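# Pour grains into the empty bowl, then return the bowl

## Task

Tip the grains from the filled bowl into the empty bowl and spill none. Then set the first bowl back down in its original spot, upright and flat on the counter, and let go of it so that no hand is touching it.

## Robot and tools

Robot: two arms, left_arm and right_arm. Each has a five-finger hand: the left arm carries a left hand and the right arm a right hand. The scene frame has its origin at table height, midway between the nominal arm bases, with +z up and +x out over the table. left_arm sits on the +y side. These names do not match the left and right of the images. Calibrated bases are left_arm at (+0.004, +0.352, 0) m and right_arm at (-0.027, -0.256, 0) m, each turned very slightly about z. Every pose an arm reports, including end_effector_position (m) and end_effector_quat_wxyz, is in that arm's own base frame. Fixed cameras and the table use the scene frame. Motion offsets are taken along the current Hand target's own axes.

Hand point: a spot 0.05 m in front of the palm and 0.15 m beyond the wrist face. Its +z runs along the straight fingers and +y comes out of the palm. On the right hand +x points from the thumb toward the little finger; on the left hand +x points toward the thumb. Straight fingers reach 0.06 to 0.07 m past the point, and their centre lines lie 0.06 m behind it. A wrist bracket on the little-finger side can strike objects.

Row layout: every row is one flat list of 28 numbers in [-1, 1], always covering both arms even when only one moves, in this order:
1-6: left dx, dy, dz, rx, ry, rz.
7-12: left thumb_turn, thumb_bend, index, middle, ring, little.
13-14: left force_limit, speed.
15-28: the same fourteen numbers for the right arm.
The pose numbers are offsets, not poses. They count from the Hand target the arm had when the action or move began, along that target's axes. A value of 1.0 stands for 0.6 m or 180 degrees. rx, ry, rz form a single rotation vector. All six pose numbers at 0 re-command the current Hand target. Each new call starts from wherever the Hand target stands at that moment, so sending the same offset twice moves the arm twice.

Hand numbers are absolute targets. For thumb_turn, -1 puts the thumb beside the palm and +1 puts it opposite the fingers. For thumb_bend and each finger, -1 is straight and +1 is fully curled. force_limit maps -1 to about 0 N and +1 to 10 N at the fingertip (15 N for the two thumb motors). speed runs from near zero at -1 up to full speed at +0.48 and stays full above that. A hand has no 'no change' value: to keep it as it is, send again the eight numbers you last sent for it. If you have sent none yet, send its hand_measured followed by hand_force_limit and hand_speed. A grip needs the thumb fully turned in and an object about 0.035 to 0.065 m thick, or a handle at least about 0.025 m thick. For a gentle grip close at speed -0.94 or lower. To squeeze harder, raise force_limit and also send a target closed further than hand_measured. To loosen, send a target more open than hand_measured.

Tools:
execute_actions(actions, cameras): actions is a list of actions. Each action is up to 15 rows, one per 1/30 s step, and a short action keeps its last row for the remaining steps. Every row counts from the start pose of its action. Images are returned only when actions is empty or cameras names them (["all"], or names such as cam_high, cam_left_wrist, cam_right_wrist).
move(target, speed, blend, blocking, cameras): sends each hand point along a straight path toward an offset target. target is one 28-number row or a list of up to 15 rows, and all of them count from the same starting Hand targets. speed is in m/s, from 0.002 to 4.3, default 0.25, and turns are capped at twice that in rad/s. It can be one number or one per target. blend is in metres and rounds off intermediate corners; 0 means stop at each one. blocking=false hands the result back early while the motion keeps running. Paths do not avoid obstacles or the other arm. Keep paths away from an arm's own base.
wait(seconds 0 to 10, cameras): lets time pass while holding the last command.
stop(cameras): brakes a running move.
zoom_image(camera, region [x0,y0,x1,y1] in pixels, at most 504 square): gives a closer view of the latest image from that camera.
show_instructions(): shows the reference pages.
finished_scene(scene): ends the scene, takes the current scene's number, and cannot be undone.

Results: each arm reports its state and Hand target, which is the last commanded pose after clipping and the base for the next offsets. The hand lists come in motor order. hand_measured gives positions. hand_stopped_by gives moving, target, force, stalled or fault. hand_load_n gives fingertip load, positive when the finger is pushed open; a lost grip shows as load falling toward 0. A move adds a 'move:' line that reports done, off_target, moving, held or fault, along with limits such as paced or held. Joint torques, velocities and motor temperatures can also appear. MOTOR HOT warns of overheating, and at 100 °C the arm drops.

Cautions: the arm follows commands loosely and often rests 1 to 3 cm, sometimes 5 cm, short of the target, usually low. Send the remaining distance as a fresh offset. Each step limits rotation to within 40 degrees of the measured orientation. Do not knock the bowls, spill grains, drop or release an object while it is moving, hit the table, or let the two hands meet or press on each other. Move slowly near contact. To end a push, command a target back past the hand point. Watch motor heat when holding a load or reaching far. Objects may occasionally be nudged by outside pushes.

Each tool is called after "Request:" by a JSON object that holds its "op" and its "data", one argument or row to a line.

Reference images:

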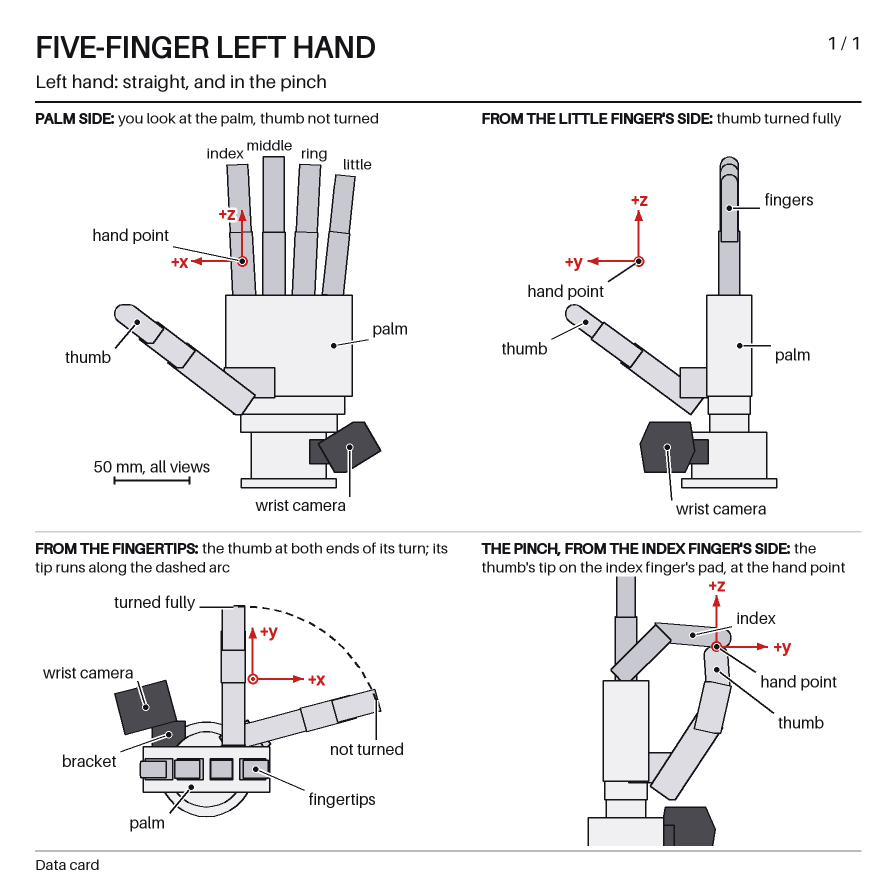

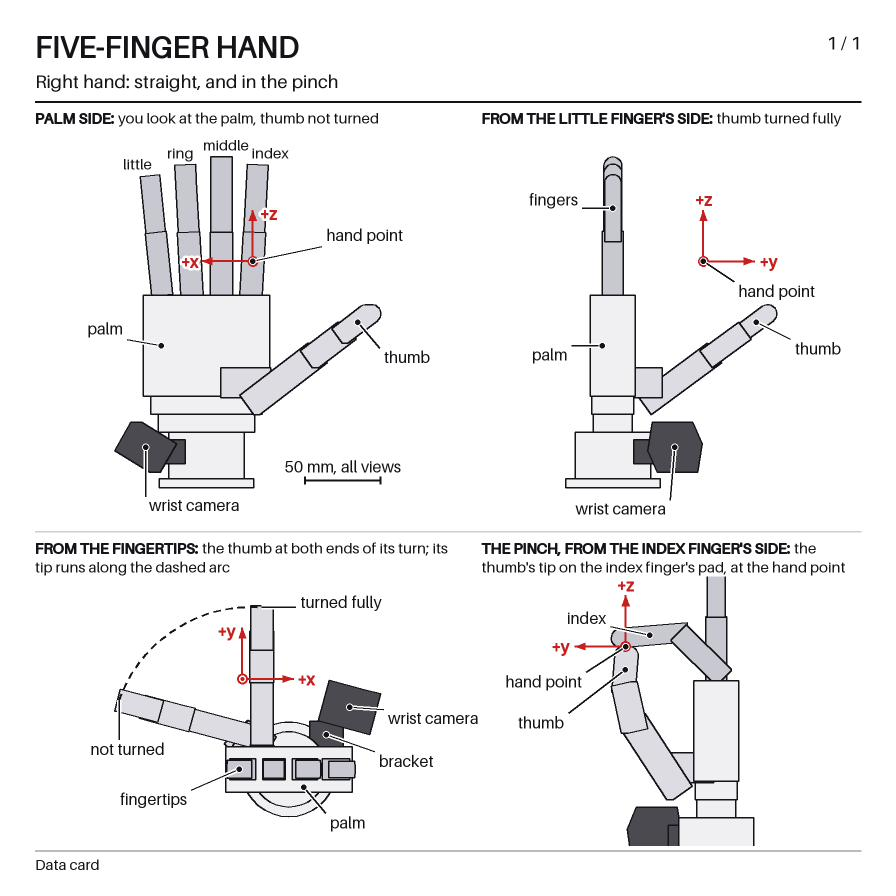

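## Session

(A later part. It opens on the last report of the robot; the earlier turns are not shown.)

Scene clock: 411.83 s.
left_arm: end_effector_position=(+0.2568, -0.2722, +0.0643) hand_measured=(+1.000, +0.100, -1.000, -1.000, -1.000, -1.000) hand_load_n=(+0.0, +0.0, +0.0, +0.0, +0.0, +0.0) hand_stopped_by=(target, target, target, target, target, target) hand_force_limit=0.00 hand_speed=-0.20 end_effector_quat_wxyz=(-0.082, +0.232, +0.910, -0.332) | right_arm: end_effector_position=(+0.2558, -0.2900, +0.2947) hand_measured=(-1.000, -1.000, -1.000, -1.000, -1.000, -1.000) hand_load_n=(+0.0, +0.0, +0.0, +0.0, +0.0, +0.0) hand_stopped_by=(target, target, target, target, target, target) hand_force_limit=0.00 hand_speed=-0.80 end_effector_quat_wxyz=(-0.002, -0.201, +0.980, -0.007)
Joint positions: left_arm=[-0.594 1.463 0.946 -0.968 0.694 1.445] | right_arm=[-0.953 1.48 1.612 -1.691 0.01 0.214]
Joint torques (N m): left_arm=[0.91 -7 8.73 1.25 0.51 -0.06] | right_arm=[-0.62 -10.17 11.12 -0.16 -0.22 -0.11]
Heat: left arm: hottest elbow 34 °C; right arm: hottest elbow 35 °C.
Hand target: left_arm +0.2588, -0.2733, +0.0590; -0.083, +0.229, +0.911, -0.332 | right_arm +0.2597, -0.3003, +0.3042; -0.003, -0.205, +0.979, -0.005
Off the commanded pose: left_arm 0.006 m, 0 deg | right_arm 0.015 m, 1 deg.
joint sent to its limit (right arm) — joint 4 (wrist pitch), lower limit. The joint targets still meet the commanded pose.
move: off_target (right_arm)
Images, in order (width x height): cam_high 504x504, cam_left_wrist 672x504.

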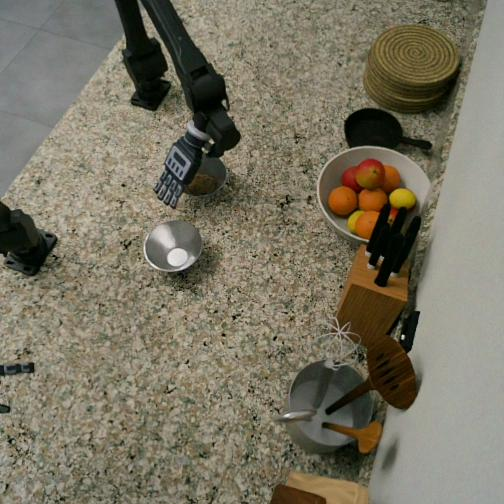

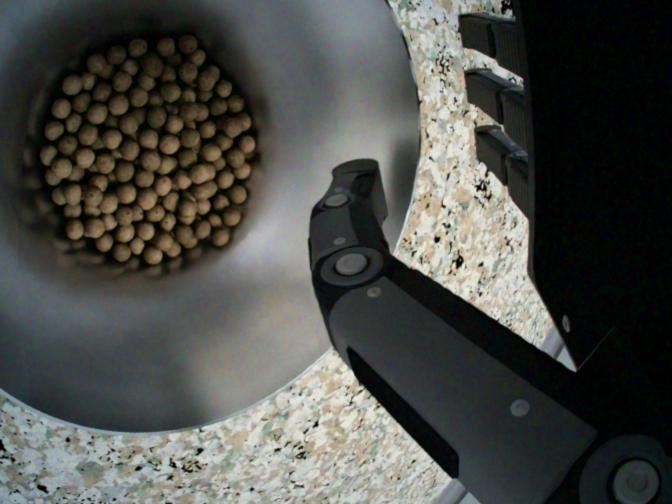

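Request:
{"op": "move", "data": {
  "target": [0.001,0.002,0.004,0,0,0,1,0.1,-0.4,-0.4,-0.4,-0.4,-0.8,-0.6,0,0,0,0,0,0,-1,-1,-1,-1,-1,-1,0,-0.8],
  "cameras": ["cam_high","cam_left_wrist"],
  "speed": 0.04
}}

Request:
{"op": "zoom_image", "data": {
  "camera": "cam_high",
  "region": [120, 100, 280, 240]
}}

Request:
{"op": "zoom_image", "data": {
  "camera": "cam_left_wrist",
  "region": [250, 0, 550, 300]
}}

Scene clock: 420.17 s.
left_arm: end_effector_position=(+0.2569, -0.2722, +0.0625) hand_measured=(+1.000, +0.100, -0.400, -0.400, -0.400, -0.400) hand_load_n=(+0.5, +0.0, +0.0, +0.0, +0.0, +0.0) hand_stopped_by=(target, target, target, target, target, target) hand_force_limit=-0.80 hand_speed=-0.60 end_effector_quat_wxyz=(-0.080, +0.233, +0.910, -0.333) | right_arm: end_effector_position=(+0.2558, -0.2900, +0.2947) hand_measured=(-1.000, -1.000, -1.000, -1.000, -1.000, -1.000) hand_load_n=(+0.0, +0.0, +0.0, +0.5, +0.0, +0.0) hand_stopped_by=(target, target, target, target, target, target) hand_force_limit=0.00 hand_speed=-0.80 end_effector_quat_wxyz=(-0.002, -0.201, +0.980, -0.007)
Joint positions: left_arm=[-0.594 1.464 0.942 -0.959 0.694 1.445] | right_arm=[-0.953 1.48 1.612 -1.691 0.01 0.214]
Joint torques (N m): left_arm=[0.79 -6.83 8.72 1.39 0.49 -0.09] | right_arm=[-0.56 -10.23 11.14 -0.13 -0.22 -0.11]
Heat: left arm: hottest elbow 34 °C; right arm: hottest elbow 35 °C.
Hand target: left_arm +0.2580, -0.2736, +0.0564; -0.083, +0.229, +0.911, -0.332 | right_arm +0.2597, -0.3003, +0.3042; -0.003, -0.205, +0.979, -0.005
Off the commanded pose: left_arm 0.006 m, 1 deg | right_arm 0.015 m, 1 deg.
joint sent to its limit (right arm) — joint 4 (wrist pitch), lower limit. The joint targets still meet the commanded pose.
move: off_target (right_arm)
Images, in order (width x height): cam_high 504x504, cam_left_wrist 672x504.

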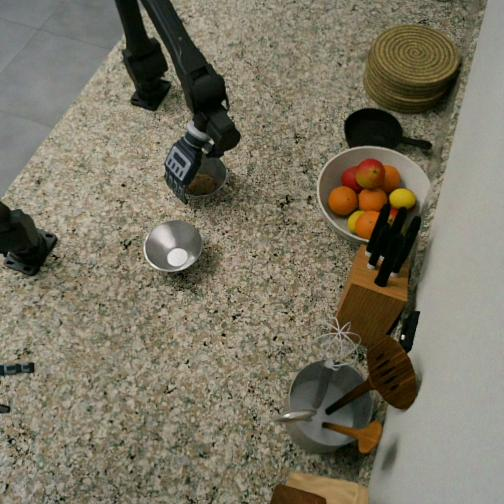

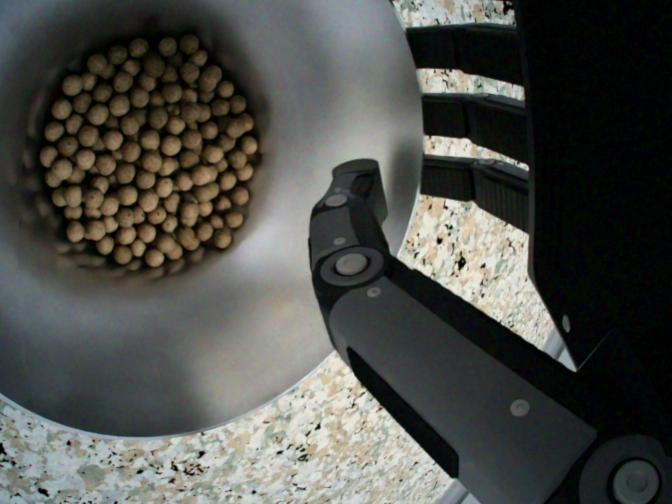

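Scaled by 3.150 from the camera's 504x504 image, which has a finer 720x720 frame.

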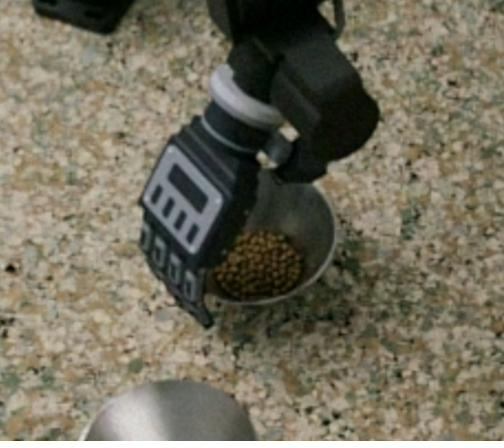

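Scaled by 1.680 from the camera's 672x504 image, which has a finer 960x720 frame.

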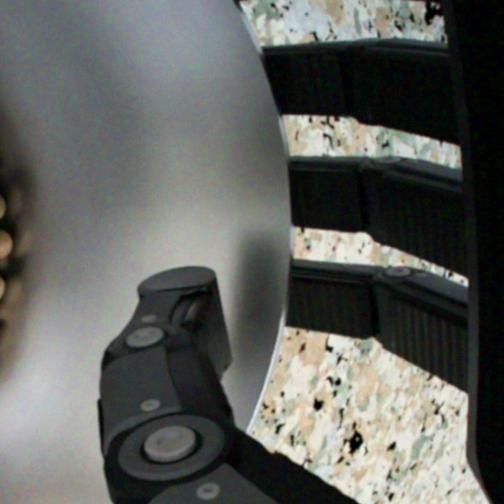

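Request:
{"op": "move", "data": {
  "target": [0,0,0,0,0,0,1,0.1,0.3,0.3,-0.4,-0.4,-0.7,-0.85,0,0,0,0,0,0,-1,-1,-1,-1,-1,-1,0,-0.8],
  "cameras": ["cam_high","cam_left_wrist"],
  "speed": 0.04
}}

Request:
{"op": "zoom_image", "data": {
  "camera": "cam_left_wrist",
  "region": [250, 0, 550, 300]
}}

Scene clock: 426.43 s.
left_arm: end_effector_position=(+0.2557, -0.2718, +0.0603) hand_measured=(+1.000, +0.100, +0.154, +0.042, -0.400, -0.400) hand_load_n=(+0.0, +0.0, +2.5, +1.0, +0.0, +0.0) hand_stopped_by=(target, target, force, force, target, target) hand_force_limit=-0.70 hand_speed=-0.85 end_effector_quat_wxyz=(-0.083, +0.232, +0.910, -0.333) | right_arm: end_effector_position=(+0.2558, -0.2900, +0.2947) hand_measured=(-1.000, -1.000, -1.000, -1.000, -1.000, -1.000) hand_load_n=(+0.0, +0.0, +0.0, +0.0, +0.0, +0.0) hand_stopped_by=(target, target, target, target, target, target) hand_force_limit=0.00 hand_speed=-0.80 end_effector_quat_wxyz=(-0.002, -0.201, +0.980, -0.007)
Joint positions: left_arm=[-0.594 1.468 0.939 -0.957 0.696 1.445] | right_arm=[-0.953 1.48 1.612 -1.691 0.01 0.214]
Joint torques (N m): left_arm=[0.79 -7.18 8.84 1.18 0.43 -0.09] | right_arm=[-0.56 -10.17 11.14 -0.16 -0.21 -0.1]
Heat: left arm: hottest elbow 34 °C; right arm: hottest elbow 35 °C.
Hand target: left_arm +0.2580, -0.2736, +0.0563; -0.083, +0.229, +0.911, -0.332 | right_arm +0.2597, -0.3003, +0.3042; -0.003, -0.205, +0.979, -0.005
Off the commanded pose: left_arm 0.005 m, 0 deg | right_arm 0.015 m, 1 deg.
joint sent to its limit (right arm) — joint 4 (wrist pitch), lower limit. The joint targets still meet the commanded pose.
move: off_target (right_arm)
Images, in order (width x height): cam_high 504x504, cam_left_wrist 672x504.

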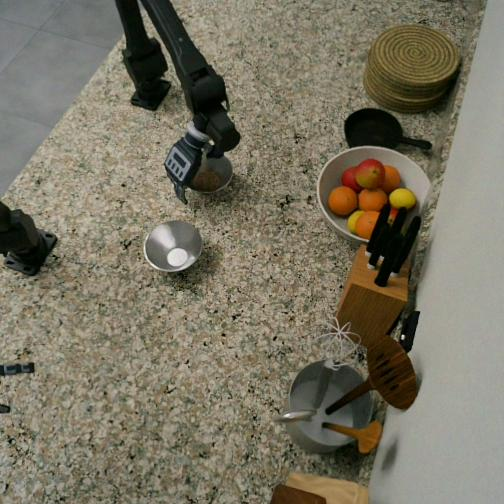

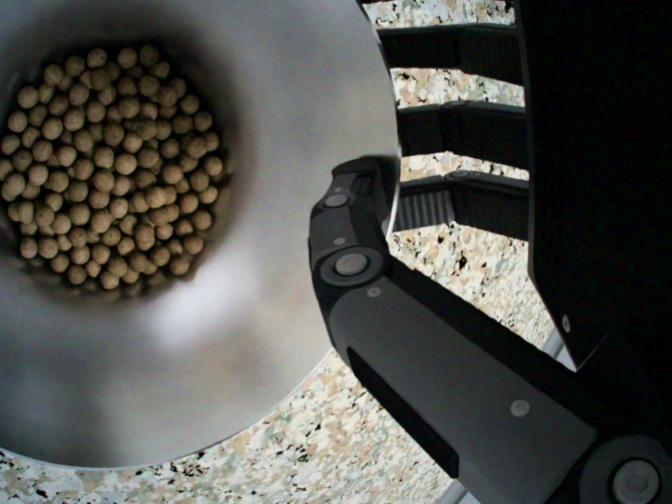

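Scaled by 1.680 from the camera's 672x504 image, which has a finer 960x720 frame.

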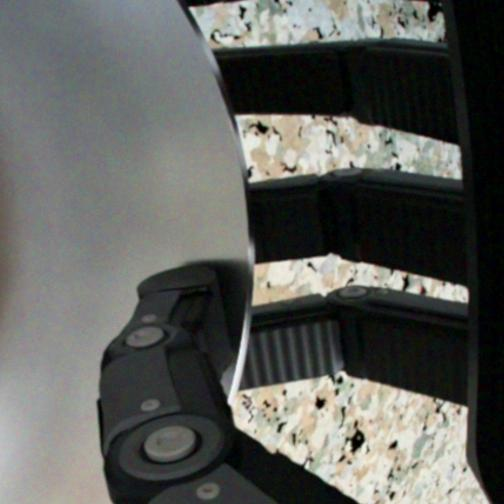

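Request:
{"op": "move", "data": {
  "target": [
    [0,0,0,0,0,0,1,0.1,-0.2,-0.2,-0.4,-0.4,-0.7,-0.8,0,0,0,0,0,0,-1,-1,-1,-1,-1,-1,0,-0.8],
    [0,0.0153,-0.0129,0,0,0,1,0.1,-0.2,-0.2,-0.4,-0.4,-0.7,-0.8,0,0,0,0,0,0,-1,-1,-1,-1,-1,-1,0,-0.8]
  ],
  "cameras": ["cam_high","cam_left_wrist"],
  "speed": 0.04
}}

Request:
{"op": "zoom_image", "data": {
  "camera": "cam_left_wrist",
  "region": [250, 0, 550, 300]
}}

Scene clock: 437.00 s.
left_arm: end_effector_position=(+0.2628, -0.2662, +0.0600) hand_measured=(+1.000, +0.100, -0.200, -0.200, -0.400, -0.400) hand_load_n=(+0.0, +0.0, +0.0, +0.0, +0.0, +0.0) hand_stopped_by=(target, target, target, target, target, target) hand_force_limit=-0.70 hand_speed=-0.80 end_effector_quat_wxyz=(-0.076, +0.229, +0.911, -0.335) | right_arm: end_effector_position=(+0.2558, -0.2900, +0.2947) hand_measured=(-1.000, -1.000, -1.000, -1.000, -1.000, -1.000) hand_load_n=(+0.0, +0.0, +0.0, +0.0, +0.0, +0.0) hand_stopped_by=(target, target, target, target, target, target) hand_force_limit=0.00 hand_speed=-0.80 end_effector_quat_wxyz=(-0.002, -0.201, +0.980, -0.007)
Joint positions: left_arm=[-0.572 1.468 0.939 -0.957 0.697 1.462] | right_arm=[-0.953 1.48 1.612 -1.691 0.01 0.214]
Joint torques (N m): left_arm=[1.44 -7.06 9.07 0.03 0.49 0.13] | right_arm=[-0.67 -10.23 11.14 -0.16 -0.21 -0.11]
Heat: left arm: hottest elbow 34 °C; right arm: hottest elbow 35 °C.
Hand target: left_arm +0.2636, -0.2631, +0.0563; -0.083, +0.230, +0.911, -0.332 | right_arm +0.2597, -0.3003, +0.3042; -0.003, -0.205, +0.979, -0.005
Off the commanded pose: left_arm 0.005 m, 1 deg | right_arm 0.015 m, 1 deg.
joint sent to its limit (right arm) — joint 4 (wrist pitch), lower limit. The joint targets still meet the commanded pose.
move: off_target (right_arm)
Images, in order (width x height): cam_high 504x504, cam_left_wrist 672x504.

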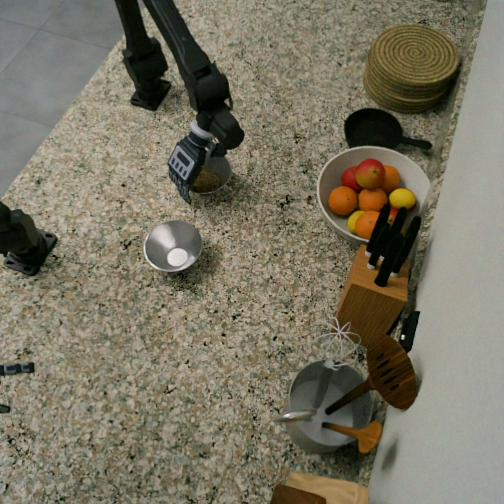

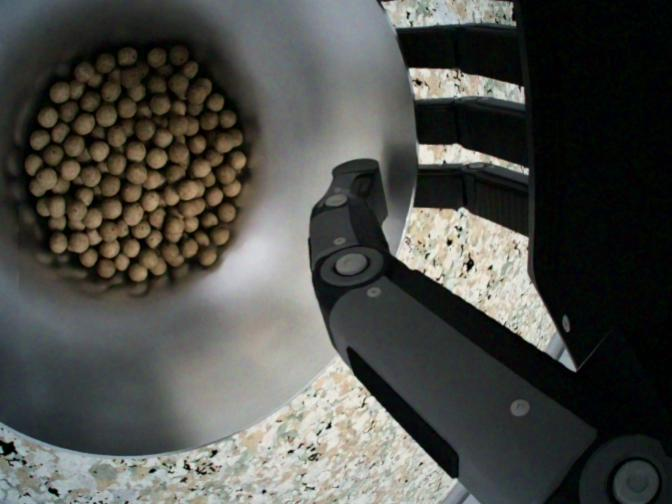

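Scaled by 1.680 from the camera's 672x504 image, which has a finer 960x720 frame.

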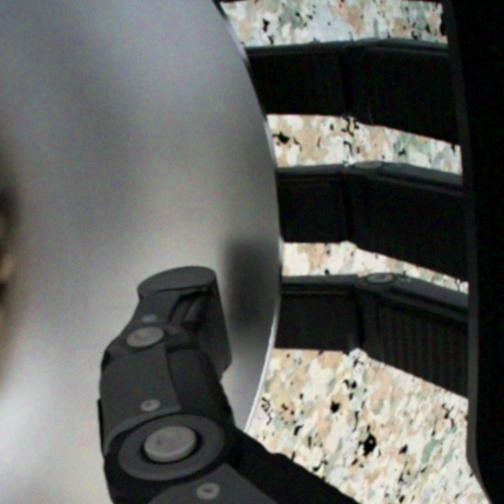

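Request:
{"op": "move", "data": {
  "target": [
    [0,0,0,0,0,0,1,0.1,-0.3,-0.3,-0.4,-0.4,-0.7,-0.8,0,0,0,0,0,0,-1,-1,-1,-1,-1,-1,0,-0.8],
    [0,0.0153,-0.0129,0,0,0,1,0.1,-0.3,-0.3,-0.4,-0.4,-0.7,-0.8,0,0,0,0,0,0,-1,-1,-1,-1,-1,-1,0,-0.8],
    [0,0.0153,-0.0129,0,0,0,1,0.1,0.3,0.3,-0.4,-0.4,-0.7,-0.88,0,0,0,0,0,0,-1,-1,-1,-1,-1,-1,0,-0.8]
  ],
  "cameras": ["cam_high","cam_left_wrist"],
  "speed": 0.04
}}

Request:
{"op": "zoom_image", "data": {
  "camera": "cam_left_wrist",
  "region": [250, 0, 550, 300]
}}

Request:
{"op": "zoom_image", "data": {
  "camera": "cam_high",
  "region": [120, 100, 280, 240]
}}

Scene clock: 445.73 s.
left_arm: end_effector_position=(+0.2662, -0.2554, +0.0588) hand_measured=(+1.000, +0.100, +0.144, +0.044, -0.400, -0.400) hand_load_n=(-0.5, +0.5, +1.5, +1.5, +0.0, +0.0) hand_stopped_by=(target, target, force, force, target, target) hand_force_limit=-0.70 hand_speed=-0.88 end_effector_quat_wxyz=(-0.079, +0.232, +0.910, -0.334) | right_arm: end_effector_position=(+0.2558, -0.2900, +0.2947) hand_measured=(-1.000, -1.000, -1.000, -1.000, -1.000, -1.000) hand_load_n=(+0.0, +0.0, +0.0, +0.0, +0.0, +0.0) hand_stopped_by=(target, target, target, target, target, target) hand_force_limit=0.00 hand_speed=-0.80 end_effector_quat_wxyz=(-0.002, -0.201, +0.980, -0.007)
Joint positions: left_arm=[-0.543 1.471 0.939 -0.986 0.7 1.507] | right_arm=[-0.953 1.48 1.612 -1.691 0.01 0.214]
Joint torques (N m): left_arm=[1.61 -7.06 9.37 0.08 0.43 0.12] | right_arm=[-0.67 -10.23 11.12 -0.16 -0.21 -0.11]
Motor temperatures (°C): left_arm=[25 30 33 24 26 24] | right_arm=[25 24 35 24 22 24]
Heat: left arm: hottest elbow 33 °C; right arm: hottest elbow 35 °C.
Hand target: left_arm +0.2693, -0.2524, +0.0563; -0.083, +0.230, +0.911, -0.332 | right_arm +0.2597, -0.3003, +0.3042; -0.003, -0.205, +0.979, -0.005
Off the commanded pose: left_arm 0.005 m, 1 deg | right_arm 0.015 m, 1 deg.
joint sent to its limit (right arm) — joint 4 (wrist pitch), lower limit. The joint targets still meet the commanded pose.
move: off_target (right_arm)
Images, in order (width x height): cam_high 504x504, cam_left_wrist 672x504.

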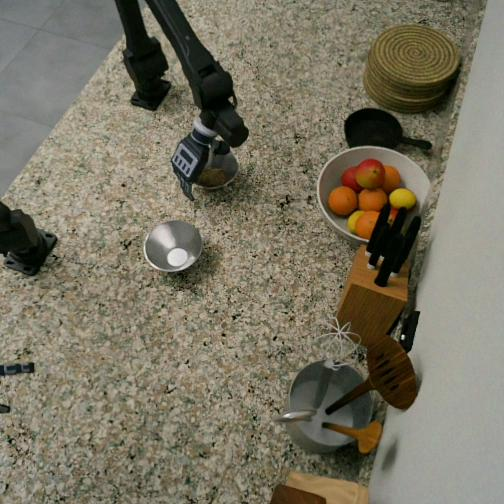

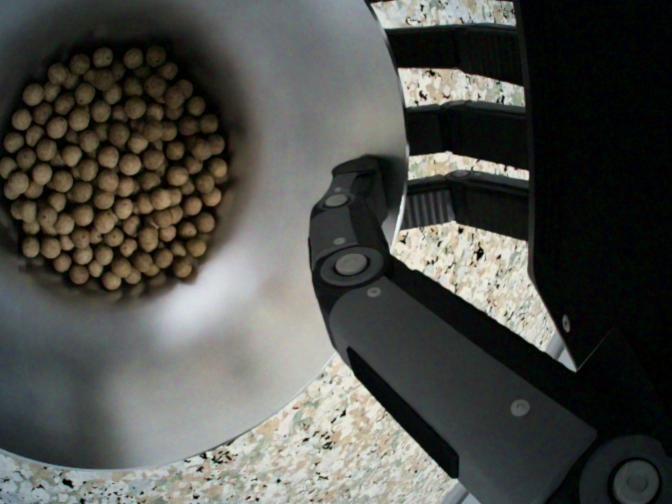

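Scaled by 1.680 from the camera's 672x504 image, which has a finer 960x720 frame.

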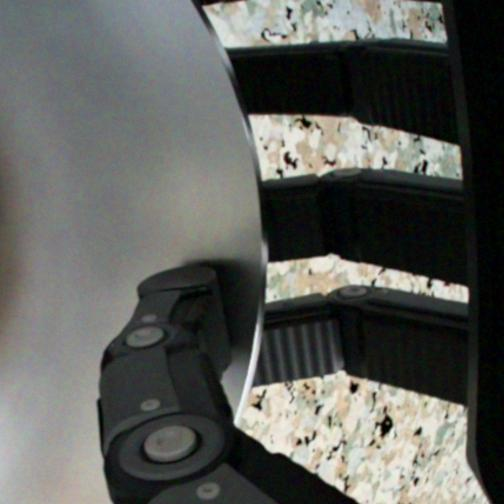

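Scaled by 3.150 from the camera's 504x504 image, which has a finer 720x720 frame.

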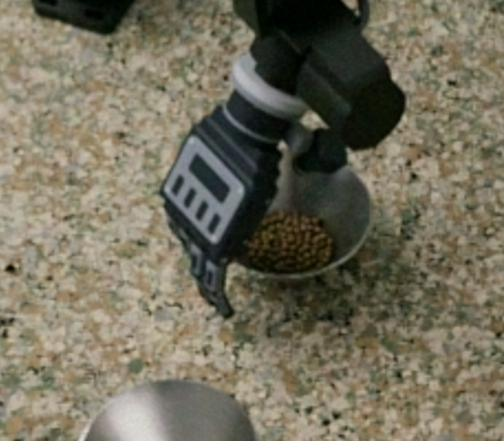

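Request:
{"op": "move", "data": {
  "target": [
    [0,0,0,0,0,0,1,0.1,-0.4,-0.4,-0.4,-0.4,-0.7,-0.8,0,0,0,0,0,0,-1,-1,-1,-1,-1,-1,0,-0.8],
    [0,-0.0042,0.0209,0,0,0,1,0.1,-0.4,-0.4,-0.4,-0.4,-0.7,-0.8,0,0,0,0,0,0,-1,-1,-1,-1,-1,-1,0,-0.8],
    [0,0.0035,0.0145,0,0,0,1,0.1,-0.4,-0.4,-0.4,-0.4,-0.7,-0.88,0,0,0,0,0,0,-1,-1,-1,-1,-1,-1,0,-0.8]
  ],
  "cameras": ["cam_high","cam_left_wrist"],
  "speed": 0.03
}}

Request:
{"op": "zoom_image", "data": {
  "camera": "cam_high",
  "region": [120, 100, 280, 240]
}}

Scene clock: 459.67 s.
left_arm: end_effector_position=(+0.2657, -0.2584, +0.0541) hand_measured=(+1.000, +0.100, -0.400, -0.400, -0.400, -0.400) hand_load_n=(+0.0, +0.5, +0.0, +0.0, +0.0, +0.0) hand_stopped_by=(target, target, target, target, target, target) hand_force_limit=-0.70 hand_speed=-0.88 end_effector_quat_wxyz=(-0.078, +0.233, +0.910, -0.334) | right_arm: end_effector_position=(+0.2558, -0.2900, +0.2947) hand_measured=(-1.000, -1.000, -1.000, -1.000, -1.000, -1.000) hand_load_n=(+0.0, +0.0, +0.0, +0.0, +0.0, +0.0) hand_stopped_by=(target, target, target, target, target, target) hand_force_limit=0.00 hand_speed=-0.80 end_effector_quat_wxyz=(-0.002, -0.201, +0.980, -0.007)
Joint positions: left_arm=[-0.551 1.479 0.934 -0.966 0.699 1.501] | right_arm=[-0.953 1.48 1.612 -1.691 0.01 0.214]
Joint torques (N m): left_arm=[1.49 -6.89 8.65 0.59 0.46 0.05] | right_arm=[-0.56 -10.23 11.12 -0.16 -0.21 -0.11]
Heat: left arm: hottest elbow 33 °C; right arm: hottest elbow 36 °C.
Hand target: left_arm +0.2674, -0.2559, +0.0483; -0.083, +0.229, +0.911, -0.332 | right_arm +0.2597, -0.3003, +0.3042; -0.003, -0.205, +0.979, -0.005
Off the commanded pose: left_arm 0.007 m, 1 deg | right_arm 0.015 m, 1 deg.
joint sent to its limit (right arm) — joint 4 (wrist pitch), lower limit. The joint targets still meet the commanded pose.
move: off_target (right_arm)
Images, in order (width x height): cam_high 504x504, cam_left_wrist 672x504.

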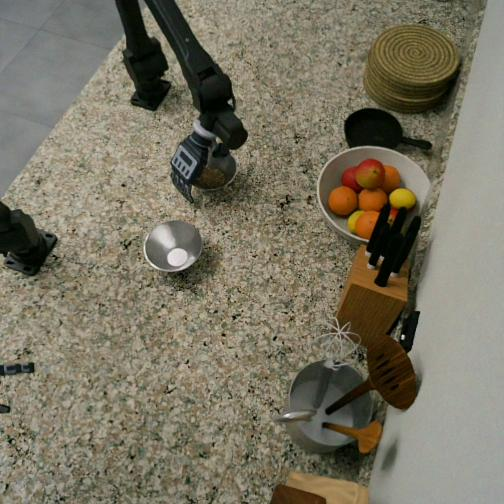

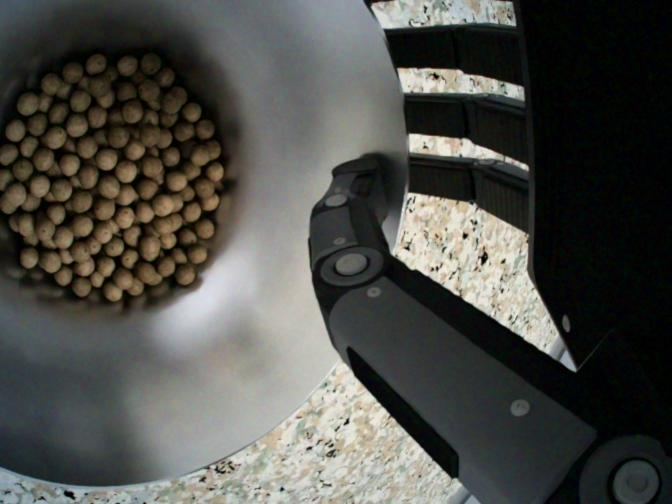

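Scaled by 3.150 from the camera's 504x504 image, which has a finer 720x720 frame.

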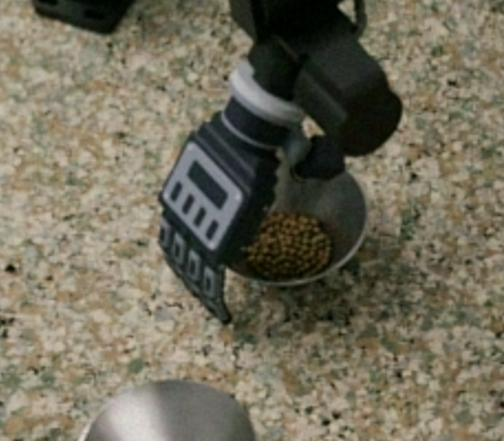

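Request:
{"op": "move", "data": {
  "target": [
    [0,0.0128,-0.0107,0,0,0,1,0.1,-0.4,-0.4,-0.4,-0.4,-0.7,-0.8,0,0,0,0,0,0,-1,-1,-1,-1,-1,-1,0,-0.8]
  ],
  "cameras": ["cam_high","cam_left_wrist"],
  "speed": 0.03
}}

Request:
{"op": "zoom_image", "data": {
  "camera": "cam_high",
  "region": [120, 100, 280, 240]
}}

Scene clock: 463.87 s.
left_arm: end_effector_position=(+0.2714, -0.2501, +0.0530) hand_measured=(+1.000, +0.100, -0.400, -0.400, -0.400, -0.400) hand_load_n=(+0.0, +0.0, +0.0, +0.0, +0.0, +0.0) hand_stopped_by=(target, target, target, target, target, target) hand_force_limit=-0.70 hand_speed=-0.80 end_effector_quat_wxyz=(-0.076, +0.229, +0.911, -0.334) | right_arm: end_effector_position=(+0.2558, -0.2900, +0.2947) hand_measured=(-1.000, -1.000, -1.000, -1.000, -1.000, -1.000) hand_load_n=(+0.0, +0.0, +0.0, +0.0, +0.0, +0.0) hand_stopped_by=(target, target, target, target, target, target) hand_force_limit=0.00 hand_speed=-0.80 end_effector_quat_wxyz=(-0.002, -0.201, +0.980, -0.007)
Joint positions: left_arm=[-0.525 1.482 0.934 -0.976 0.699 1.523] | right_arm=[-0.953 1.48 1.612 -1.691 0.01 0.214]
Joint torques (N m): left_arm=[1.44 -6.89 8.91 0.05 0.49 0.15] | right_arm=[-0.56 -10.29 11.14 -0.13 -0.21 -0.11]
Heat: left arm: hottest elbow 33 °C; right arm: hottest elbow 36 °C.
Hand target: left_arm +0.2722, -0.2472, +0.0483; -0.083, +0.229, +0.911, -0.332 | right_arm +0.2597, -0.3003, +0.3042; -0.003, -0.205, +0.979, -0.005
Off the commanded pose: left_arm 0.006 m, 1 deg | right_arm 0.015 m, 1 deg.
joint sent to its limit (right arm) — joint 4 (wrist pitch), lower limit. The joint targets still meet the commanded pose.
move: off_target (right_arm)
Images, in order (width x height): cam_high 504x504, cam_left_wrist 672x504.

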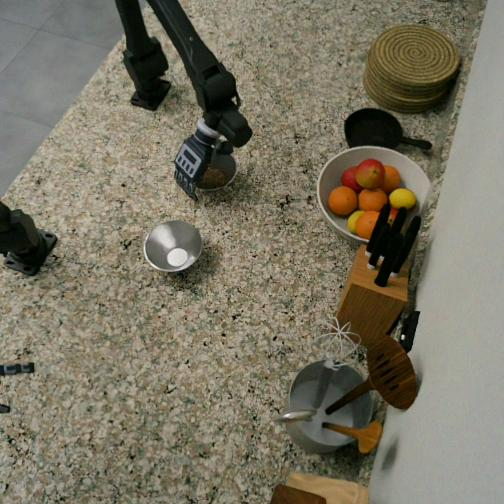

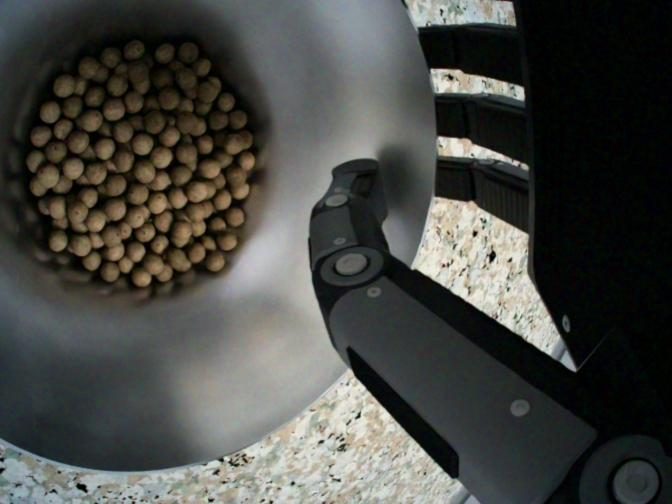

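Scaled by 3.150 from the camera's 504x504 image, which has a finer 720x720 frame.

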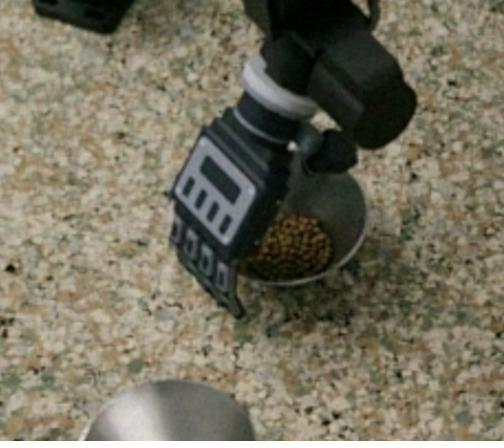

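Request:
{"op": "move", "data": {
  "target": [
    [0,0,0,0,0,0,1,0.1,0.3,0.3,0.1,0.1,-0.7,-0.85,0,0,0,0,0,0,-1,-1,-1,-1,-1,-1,0,-0.8]
  ],
  "cameras": ["cam_high","cam_left_wrist"],
  "speed": 0.03
}}

Request:
{"op": "zoom_image", "data": {
  "camera": "cam_high",
  "region": [120, 100, 280, 240]
}}

Scene clock: 469.50 s.
left_arm: end_effector_position=(+0.2713, -0.2501, +0.0514) hand_measured=(+1.000, +0.100, +0.154, +0.056, +0.098, +0.100) hand_load_n=(-0.5, +0.5, +4.0, +0.0, +1.5, +0.0) hand_stopped_by=(target, target, force, force, force, target) hand_force_limit=-0.70 hand_speed=-0.85 end_effector_quat_wxyz=(-0.077, +0.231, +0.910, -0.335) | right_arm: end_effector_position=(+0.2558, -0.2900, +0.2947) hand_measured=(-1.000, -1.000, -1.000, -1.000, -1.000, -1.000) hand_load_n=(+0.0, +0.0, +0.0, +0.0, +0.0, +0.0) hand_stopped_by=(target, target, target, target, target, target) hand_force_limit=0.00 hand_speed=-0.80 end_effector_quat_wxyz=(-0.002, -0.201, +0.980, -0.007)
Joint positions: left_arm=[-0.525 1.486 0.934 -0.976 0.7 1.527] | right_arm=[-0.953 1.48 1.612 -1.691 0.01 0.214]
Joint torques (N m): left_arm=[1.38 -7.47 8.9 0.05 0.47 0.12] | right_arm=[-0.56 -10.29 11.14 -0.12 -0.21 -0.11]
Heat: left arm: hottest elbow 33 °C; right arm: hottest elbow 36 °C.
Hand target: left_arm +0.2722, -0.2472, +0.0483; -0.083, +0.230, +0.911, -0.332 | right_arm +0.2597, -0.3003, +0.3042; -0.003, -0.205, +0.979, -0.005
Off the commanded pose: left_arm 0.004 m, 1 deg | right_arm 0.015 m, 1 deg.
joint sent to its limit (right arm) — joint 4 (wrist pitch), lower limit. The joint targets still meet the commanded pose.
move: off_target (right_arm)
Images, in order (width x height): cam_high 504x504, cam_left_wrist 672x504.

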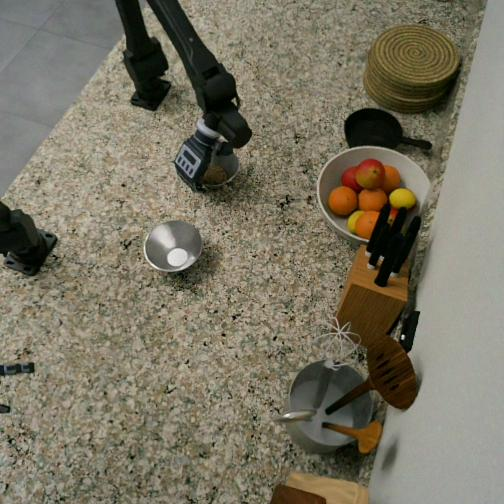

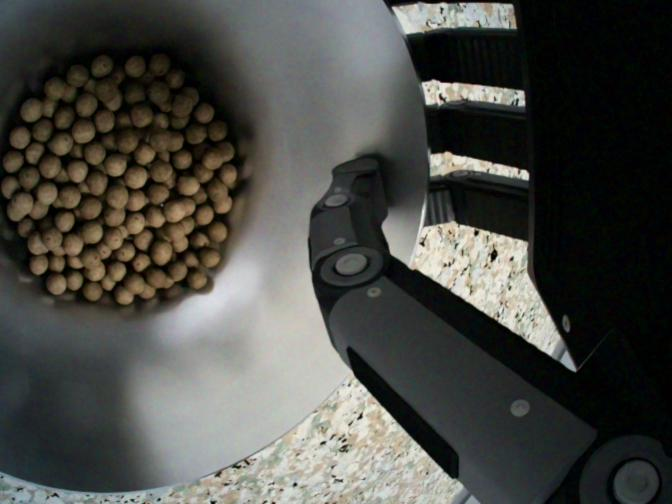

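Scaled by 3.150 from the camera's 504x504 image, which has a finer 720x720 frame.

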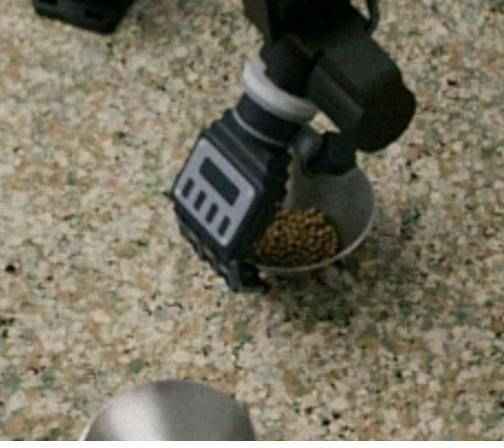

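Request:
{"op": "move", "data": {
  "target": [
    [0,0,0,0,0,0,1,0.1,0.35,0.35,0.1,0.1,-0.1,-0.9,0,0,0,0,0,0,-1,-1,-1,-1,-1,-1,0,-0.8]
  ],
  "cameras": ["cam_left_wrist"],
  "speed": 0.03
}}

Scene clock: 473.33 s.
left_arm: end_effector_position=(+0.2712, -0.2498, +0.0503) hand_measured=(+1.000, +0.100, +0.160, +0.082, +0.098, +0.100) hand_load_n=(-1.5, +1.0, +5.0, +2.5, +0.0, +0.0) hand_stopped_by=(target, target, force, force, force, target) hand_force_limit=-0.10 hand_speed=-0.90 end_effector_quat_wxyz=(-0.078, +0.230, +0.911, -0.334) | right_arm: end_effector_position=(+0.2558, -0.2900, +0.2947) hand_measured=(-1.000, -1.000, -1.000, -1.000, -1.000, -1.000) hand_load_n=(+0.0, +0.0, +0.0, +0.0, +0.0, +0.0) hand_stopped_by=(target, target, target, target, target, target) hand_force_limit=0.00 hand_speed=-0.80 end_effector_quat_wxyz=(-0.002, -0.201, +0.980, -0.007)
Joint positions: left_arm=[-0.525 1.49 0.934 -0.976 0.699 1.528] | right_arm=[-0.953 1.48 1.612 -1.691 0.01 0.214]
Joint torques (N m): left_arm=[1.2 -7.53 8.91 -0.03 0.47 0.12] | right_arm=[-0.62 -10.17 11.14 -0.12 -0.22 -0.11]
Heat: left arm: hottest elbow 33 °C; right arm: hottest elbow 36 °C.
Hand target: left_arm +0.2722, -0.2472, +0.0483; -0.083, +0.230, +0.911, -0.332 | right_arm +0.2597, -0.3003, +0.3042; -0.003, -0.205, +0.979, -0.005
Off the commanded pose: left_arm 0.003 m, 1 deg | right_arm 0.015 m, 1 deg.
joint sent to its limit (right arm) — joint 4 (wrist pitch), lower limit. The joint targets still meet the commanded pose.
move: off_target (right_arm)
Images, in order (width x height): cam_left_wrist 672x504.

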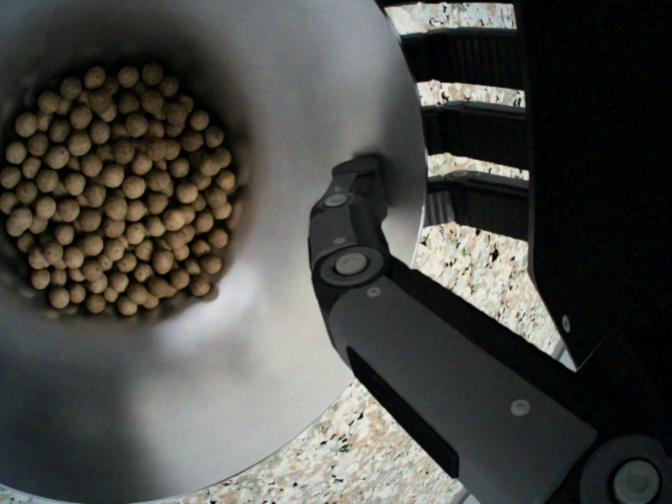

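Request:
{"op": "move", "data": {
  "target": [
    [0,0,0,0,0,0,1,0.1,0.35,0.35,0.3,0.4,-0.85,-0.92,0,0,0,0,0,0,-1,-1,-1,-1,-1,-1,0,-0.8]
  ],
  "cameras": ["cam_left_wrist"],
  "speed": 0.03
}}

Scene clock: 476.77 s.
left_arm: end_effector_position=(+0.2712, -0.2498, +0.0503) hand_measured=(+1.000, +0.100, +0.160, +0.082, +0.112, +0.278) hand_load_n=(-1.5, +1.0, +5.5, +1.0, +0.0, +1.0) hand_stopped_by=(target, target, force, force, force, force) hand_force_limit=-0.85 hand_speed=-0.92 end_effector_quat_wxyz=(-0.078, +0.230, +0.911, -0.334) | right_arm: end_effector_position=(+0.2558, -0.2900, +0.2947) hand_measured=(-1.000, -1.000, -1.000, -1.000, -1.000, -1.000) hand_load_n=(+0.0, +0.0, +0.0, +0.0, +0.0, +0.0) hand_stopped_by=(target, target, target, target, target, target) hand_force_limit=0.00 hand_speed=-0.80 end_effector_quat_wxyz=(-0.002, -0.201, +0.980, -0.007)
Joint positions: left_arm=[-0.525 1.49 0.934 -0.976 0.699 1.528] | right_arm=[-0.953 1.48 1.612 -1.691 0.01 0.214]
Joint torques (N m): left_arm=[1.38 -7.47 8.88 0.03 0.48 0.12] | right_arm=[-0.62 -10.17 11.15 -0.14 -0.21 -0.11]
Heat: left arm: hottest elbow 33 °C; right arm: hottest elbow 36 °C.
Hand target: left_arm +0.2722, -0.2472, +0.0483; -0.083, +0.230, +0.911, -0.332 | right_arm +0.2597, -0.3003, +0.3042; -0.003, -0.205, +0.979, -0.005
Off the commanded pose: left_arm 0.003 m, 1 deg | right_arm 0.015 m, 1 deg.
joint sent to its limit (right arm) — joint 4 (wrist pitch), lower limit. The joint targets still meet the commanded pose.
move: off_target (right_arm)
Images, in order (width x height): cam_left_wrist 672x504.

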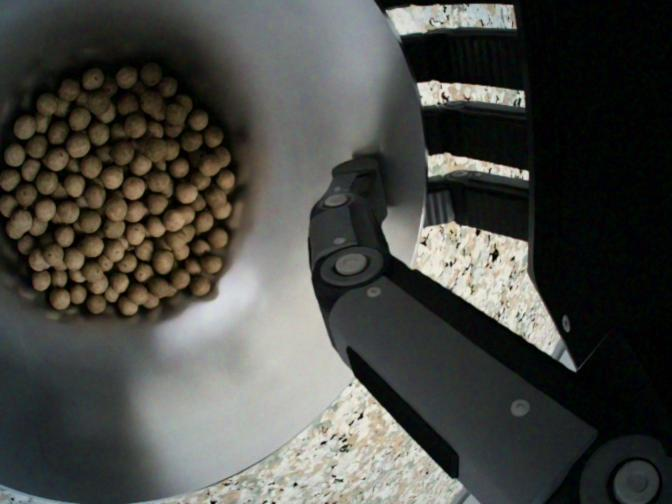

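Request:
{"op": "move", "data": {
  "target": [
    [0,-0.0322,-0.0383,0,0,0,1,0.1,0.35,0.35,0.3,0.4,-0.85,-0.92,0,0,0,0,0,0,-1,-1,-1,-1,-1,-1,0,-0.8]
  ],
  "cameras": ["cam_high","cam_left_wrist"],
  "speed": 0.03
}}

Request:
{"op": "zoom_image", "data": {
  "camera": "cam_high",
  "region": [120, 80, 280, 220]
}}

Scene clock: 481.67 s.
left_arm: end_effector_position=(+0.2528, -0.2390, +0.0546) hand_measured=(+1.000, +0.100, +0.160, +0.082, +0.112, +0.278) hand_load_n=(-1.5, +2.0, +7.5, +3.0, +0.0, +0.5) hand_stopped_by=(target, target, force, force, force, force) hand_force_limit=-0.85 hand_speed=-0.92 end_effector_quat_wxyz=(-0.114, +0.218, +0.914, -0.323) | right_arm: end_effector_position=(+0.2558, -0.2900, +0.2947) hand_measured=(-1.000, -1.000, -1.000, -1.000, -1.000, -1.000) hand_load_n=(+0.0, +0.0, +0.0, +0.0, +0.0, +0.0) hand_stopped_by=(target, target, target, target, target, target) hand_force_limit=0.00 hand_speed=-0.80 end_effector_quat_wxyz=(-0.002, -0.201, +0.980, -0.007)
Joint positions: left_arm=[-0.525 1.485 0.934 -1.06 0.698 1.529] | right_arm=[-0.953 1.48 1.612 -1.691 0.01 0.214]
Joint torques (N m): left_arm=[1.38 -10.34 12.51 -0.09 0.49 0.1] | right_arm=[-0.62 -10.29 11.14 -0.16 -0.21 -0.11]
Heat: left arm: hottest elbow 33 °C; right arm: hottest elbow 36 °C.
Hand target: left_arm +0.2722, -0.2472, +0.0784; -0.083, +0.229, +0.911, -0.332 | right_arm +0.2597, -0.3003, +0.3042; -0.003, -0.205, +0.979, -0.005
Off the commanded pose: left_arm 0.032 m, 4 deg | right_arm 0.015 m, 1 deg.
joint sent to its limit (right arm) — joint 4 (wrist pitch), lower limit. The joint targets still meet the commanded pose.
move: off_target (left_arm, right_arm)
Images, in order (width x height): cam_high 504x504, cam_left_wrist 672x504.

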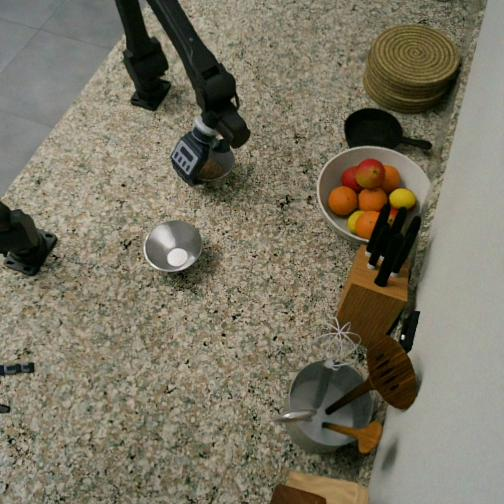

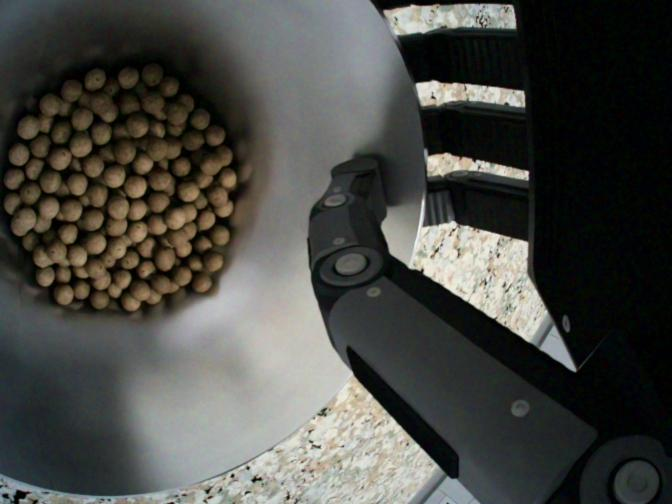

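Scaled by 3.150 from the camera's 504x504 image, which has a finer 720x720 frame.

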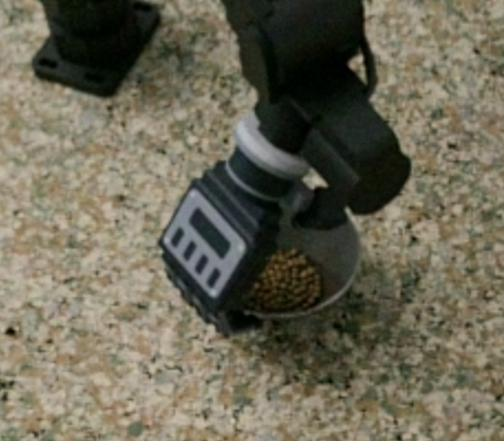

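Request:
{"op": "move", "data": {
  "target": [
    [0,-0.0214,-0.0255,0,0,0,1,0.1,0.35,0.35,0.3,0.4,-0.85,-0.92,0,0,0,0,0,0,-1,-1,-1,-1,-1,-1,0,-0.8]
  ],
  "cameras": ["cam_high","cam_left_wrist"],
  "speed": 0.03
}}

Request:
{"op": "zoom_image", "data": {
  "camera": "cam_high",
  "region": [120, 80, 280, 220]
}}

Scene clock: 487.37 s.
left_arm: end_effector_position=(+0.2495, -0.2370, +0.0713) hand_measured=(+1.000, +0.100, +0.160, +0.082, +0.112, +0.278) hand_load_n=(-1.5, +2.5, +9.0, +4.5, +0.0, +0.0) hand_stopped_by=(target, target, force, force, force, force) hand_force_limit=-0.85 hand_speed=-0.92 end_effector_quat_wxyz=(-0.119, +0.216, +0.914, -0.321) | right_arm: end_effector_position=(+0.2558, -0.2900, +0.2947) hand_measured=(-1.000, -1.000, -1.000, -1.000, -1.000, -1.000) hand_load_n=(+0.0, +0.0, +0.0, +0.0, +0.0, +0.0) hand_stopped_by=(target, target, target, target, target, target) hand_force_limit=0.00 hand_speed=-0.80 end_effector_quat_wxyz=(-0.002, -0.201, +0.980, -0.007)
Joint positions: left_arm=[-0.525 1.459 0.954 -1.117 0.698 1.529] | right_arm=[-0.953 1.48 1.612 -1.691 0.01 0.214]
Joint torques (N m): left_arm=[1.38 -10.17 13.68 -0.13 0.5 0.1] | right_arm=[-0.62 -10.29 11.17 -0.14 -0.21 -0.11]
Heat: left arm: hottest elbow 34 °C; right arm: hottest elbow 36 °C.
Hand target: left_arm +0.2721, -0.2471, +0.0983; -0.083, +0.229, +0.911, -0.332 | right_arm +0.2597, -0.3003, +0.3042; -0.003, -0.205, +0.979, -0.005
Off the commanded pose: left_arm 0.037 m, 5 deg | right_arm 0.015 m, 1 deg.
joint sent to its limit (right arm) — joint 4 (wrist pitch), lower limit. The joint targets still meet the commanded pose.
move: off_target (left_arm, right_arm)
Images, in order (width x height): cam_high 504x504, cam_left_wrist 672x504.

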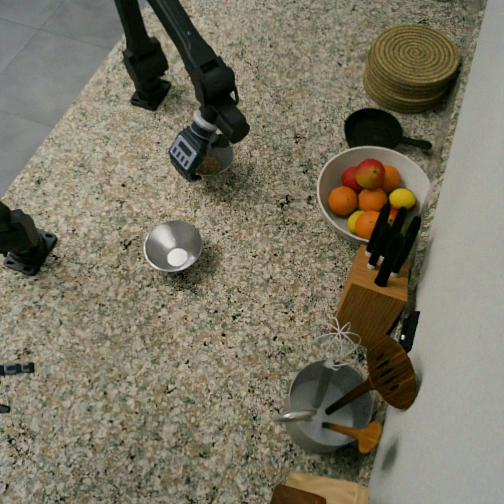

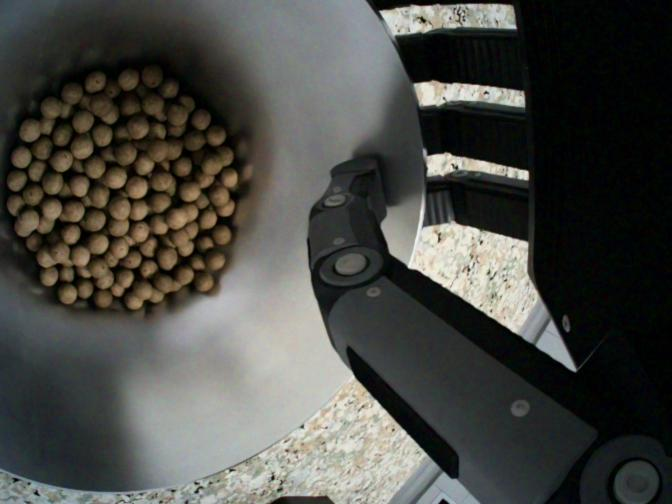

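Scaled by 3.150 from the camera's 504x504 image, which has a finer 720x720 frame.

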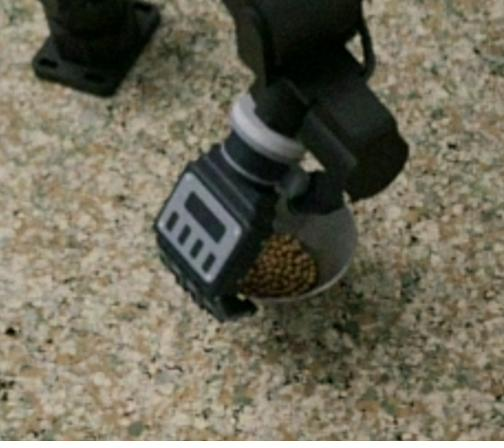

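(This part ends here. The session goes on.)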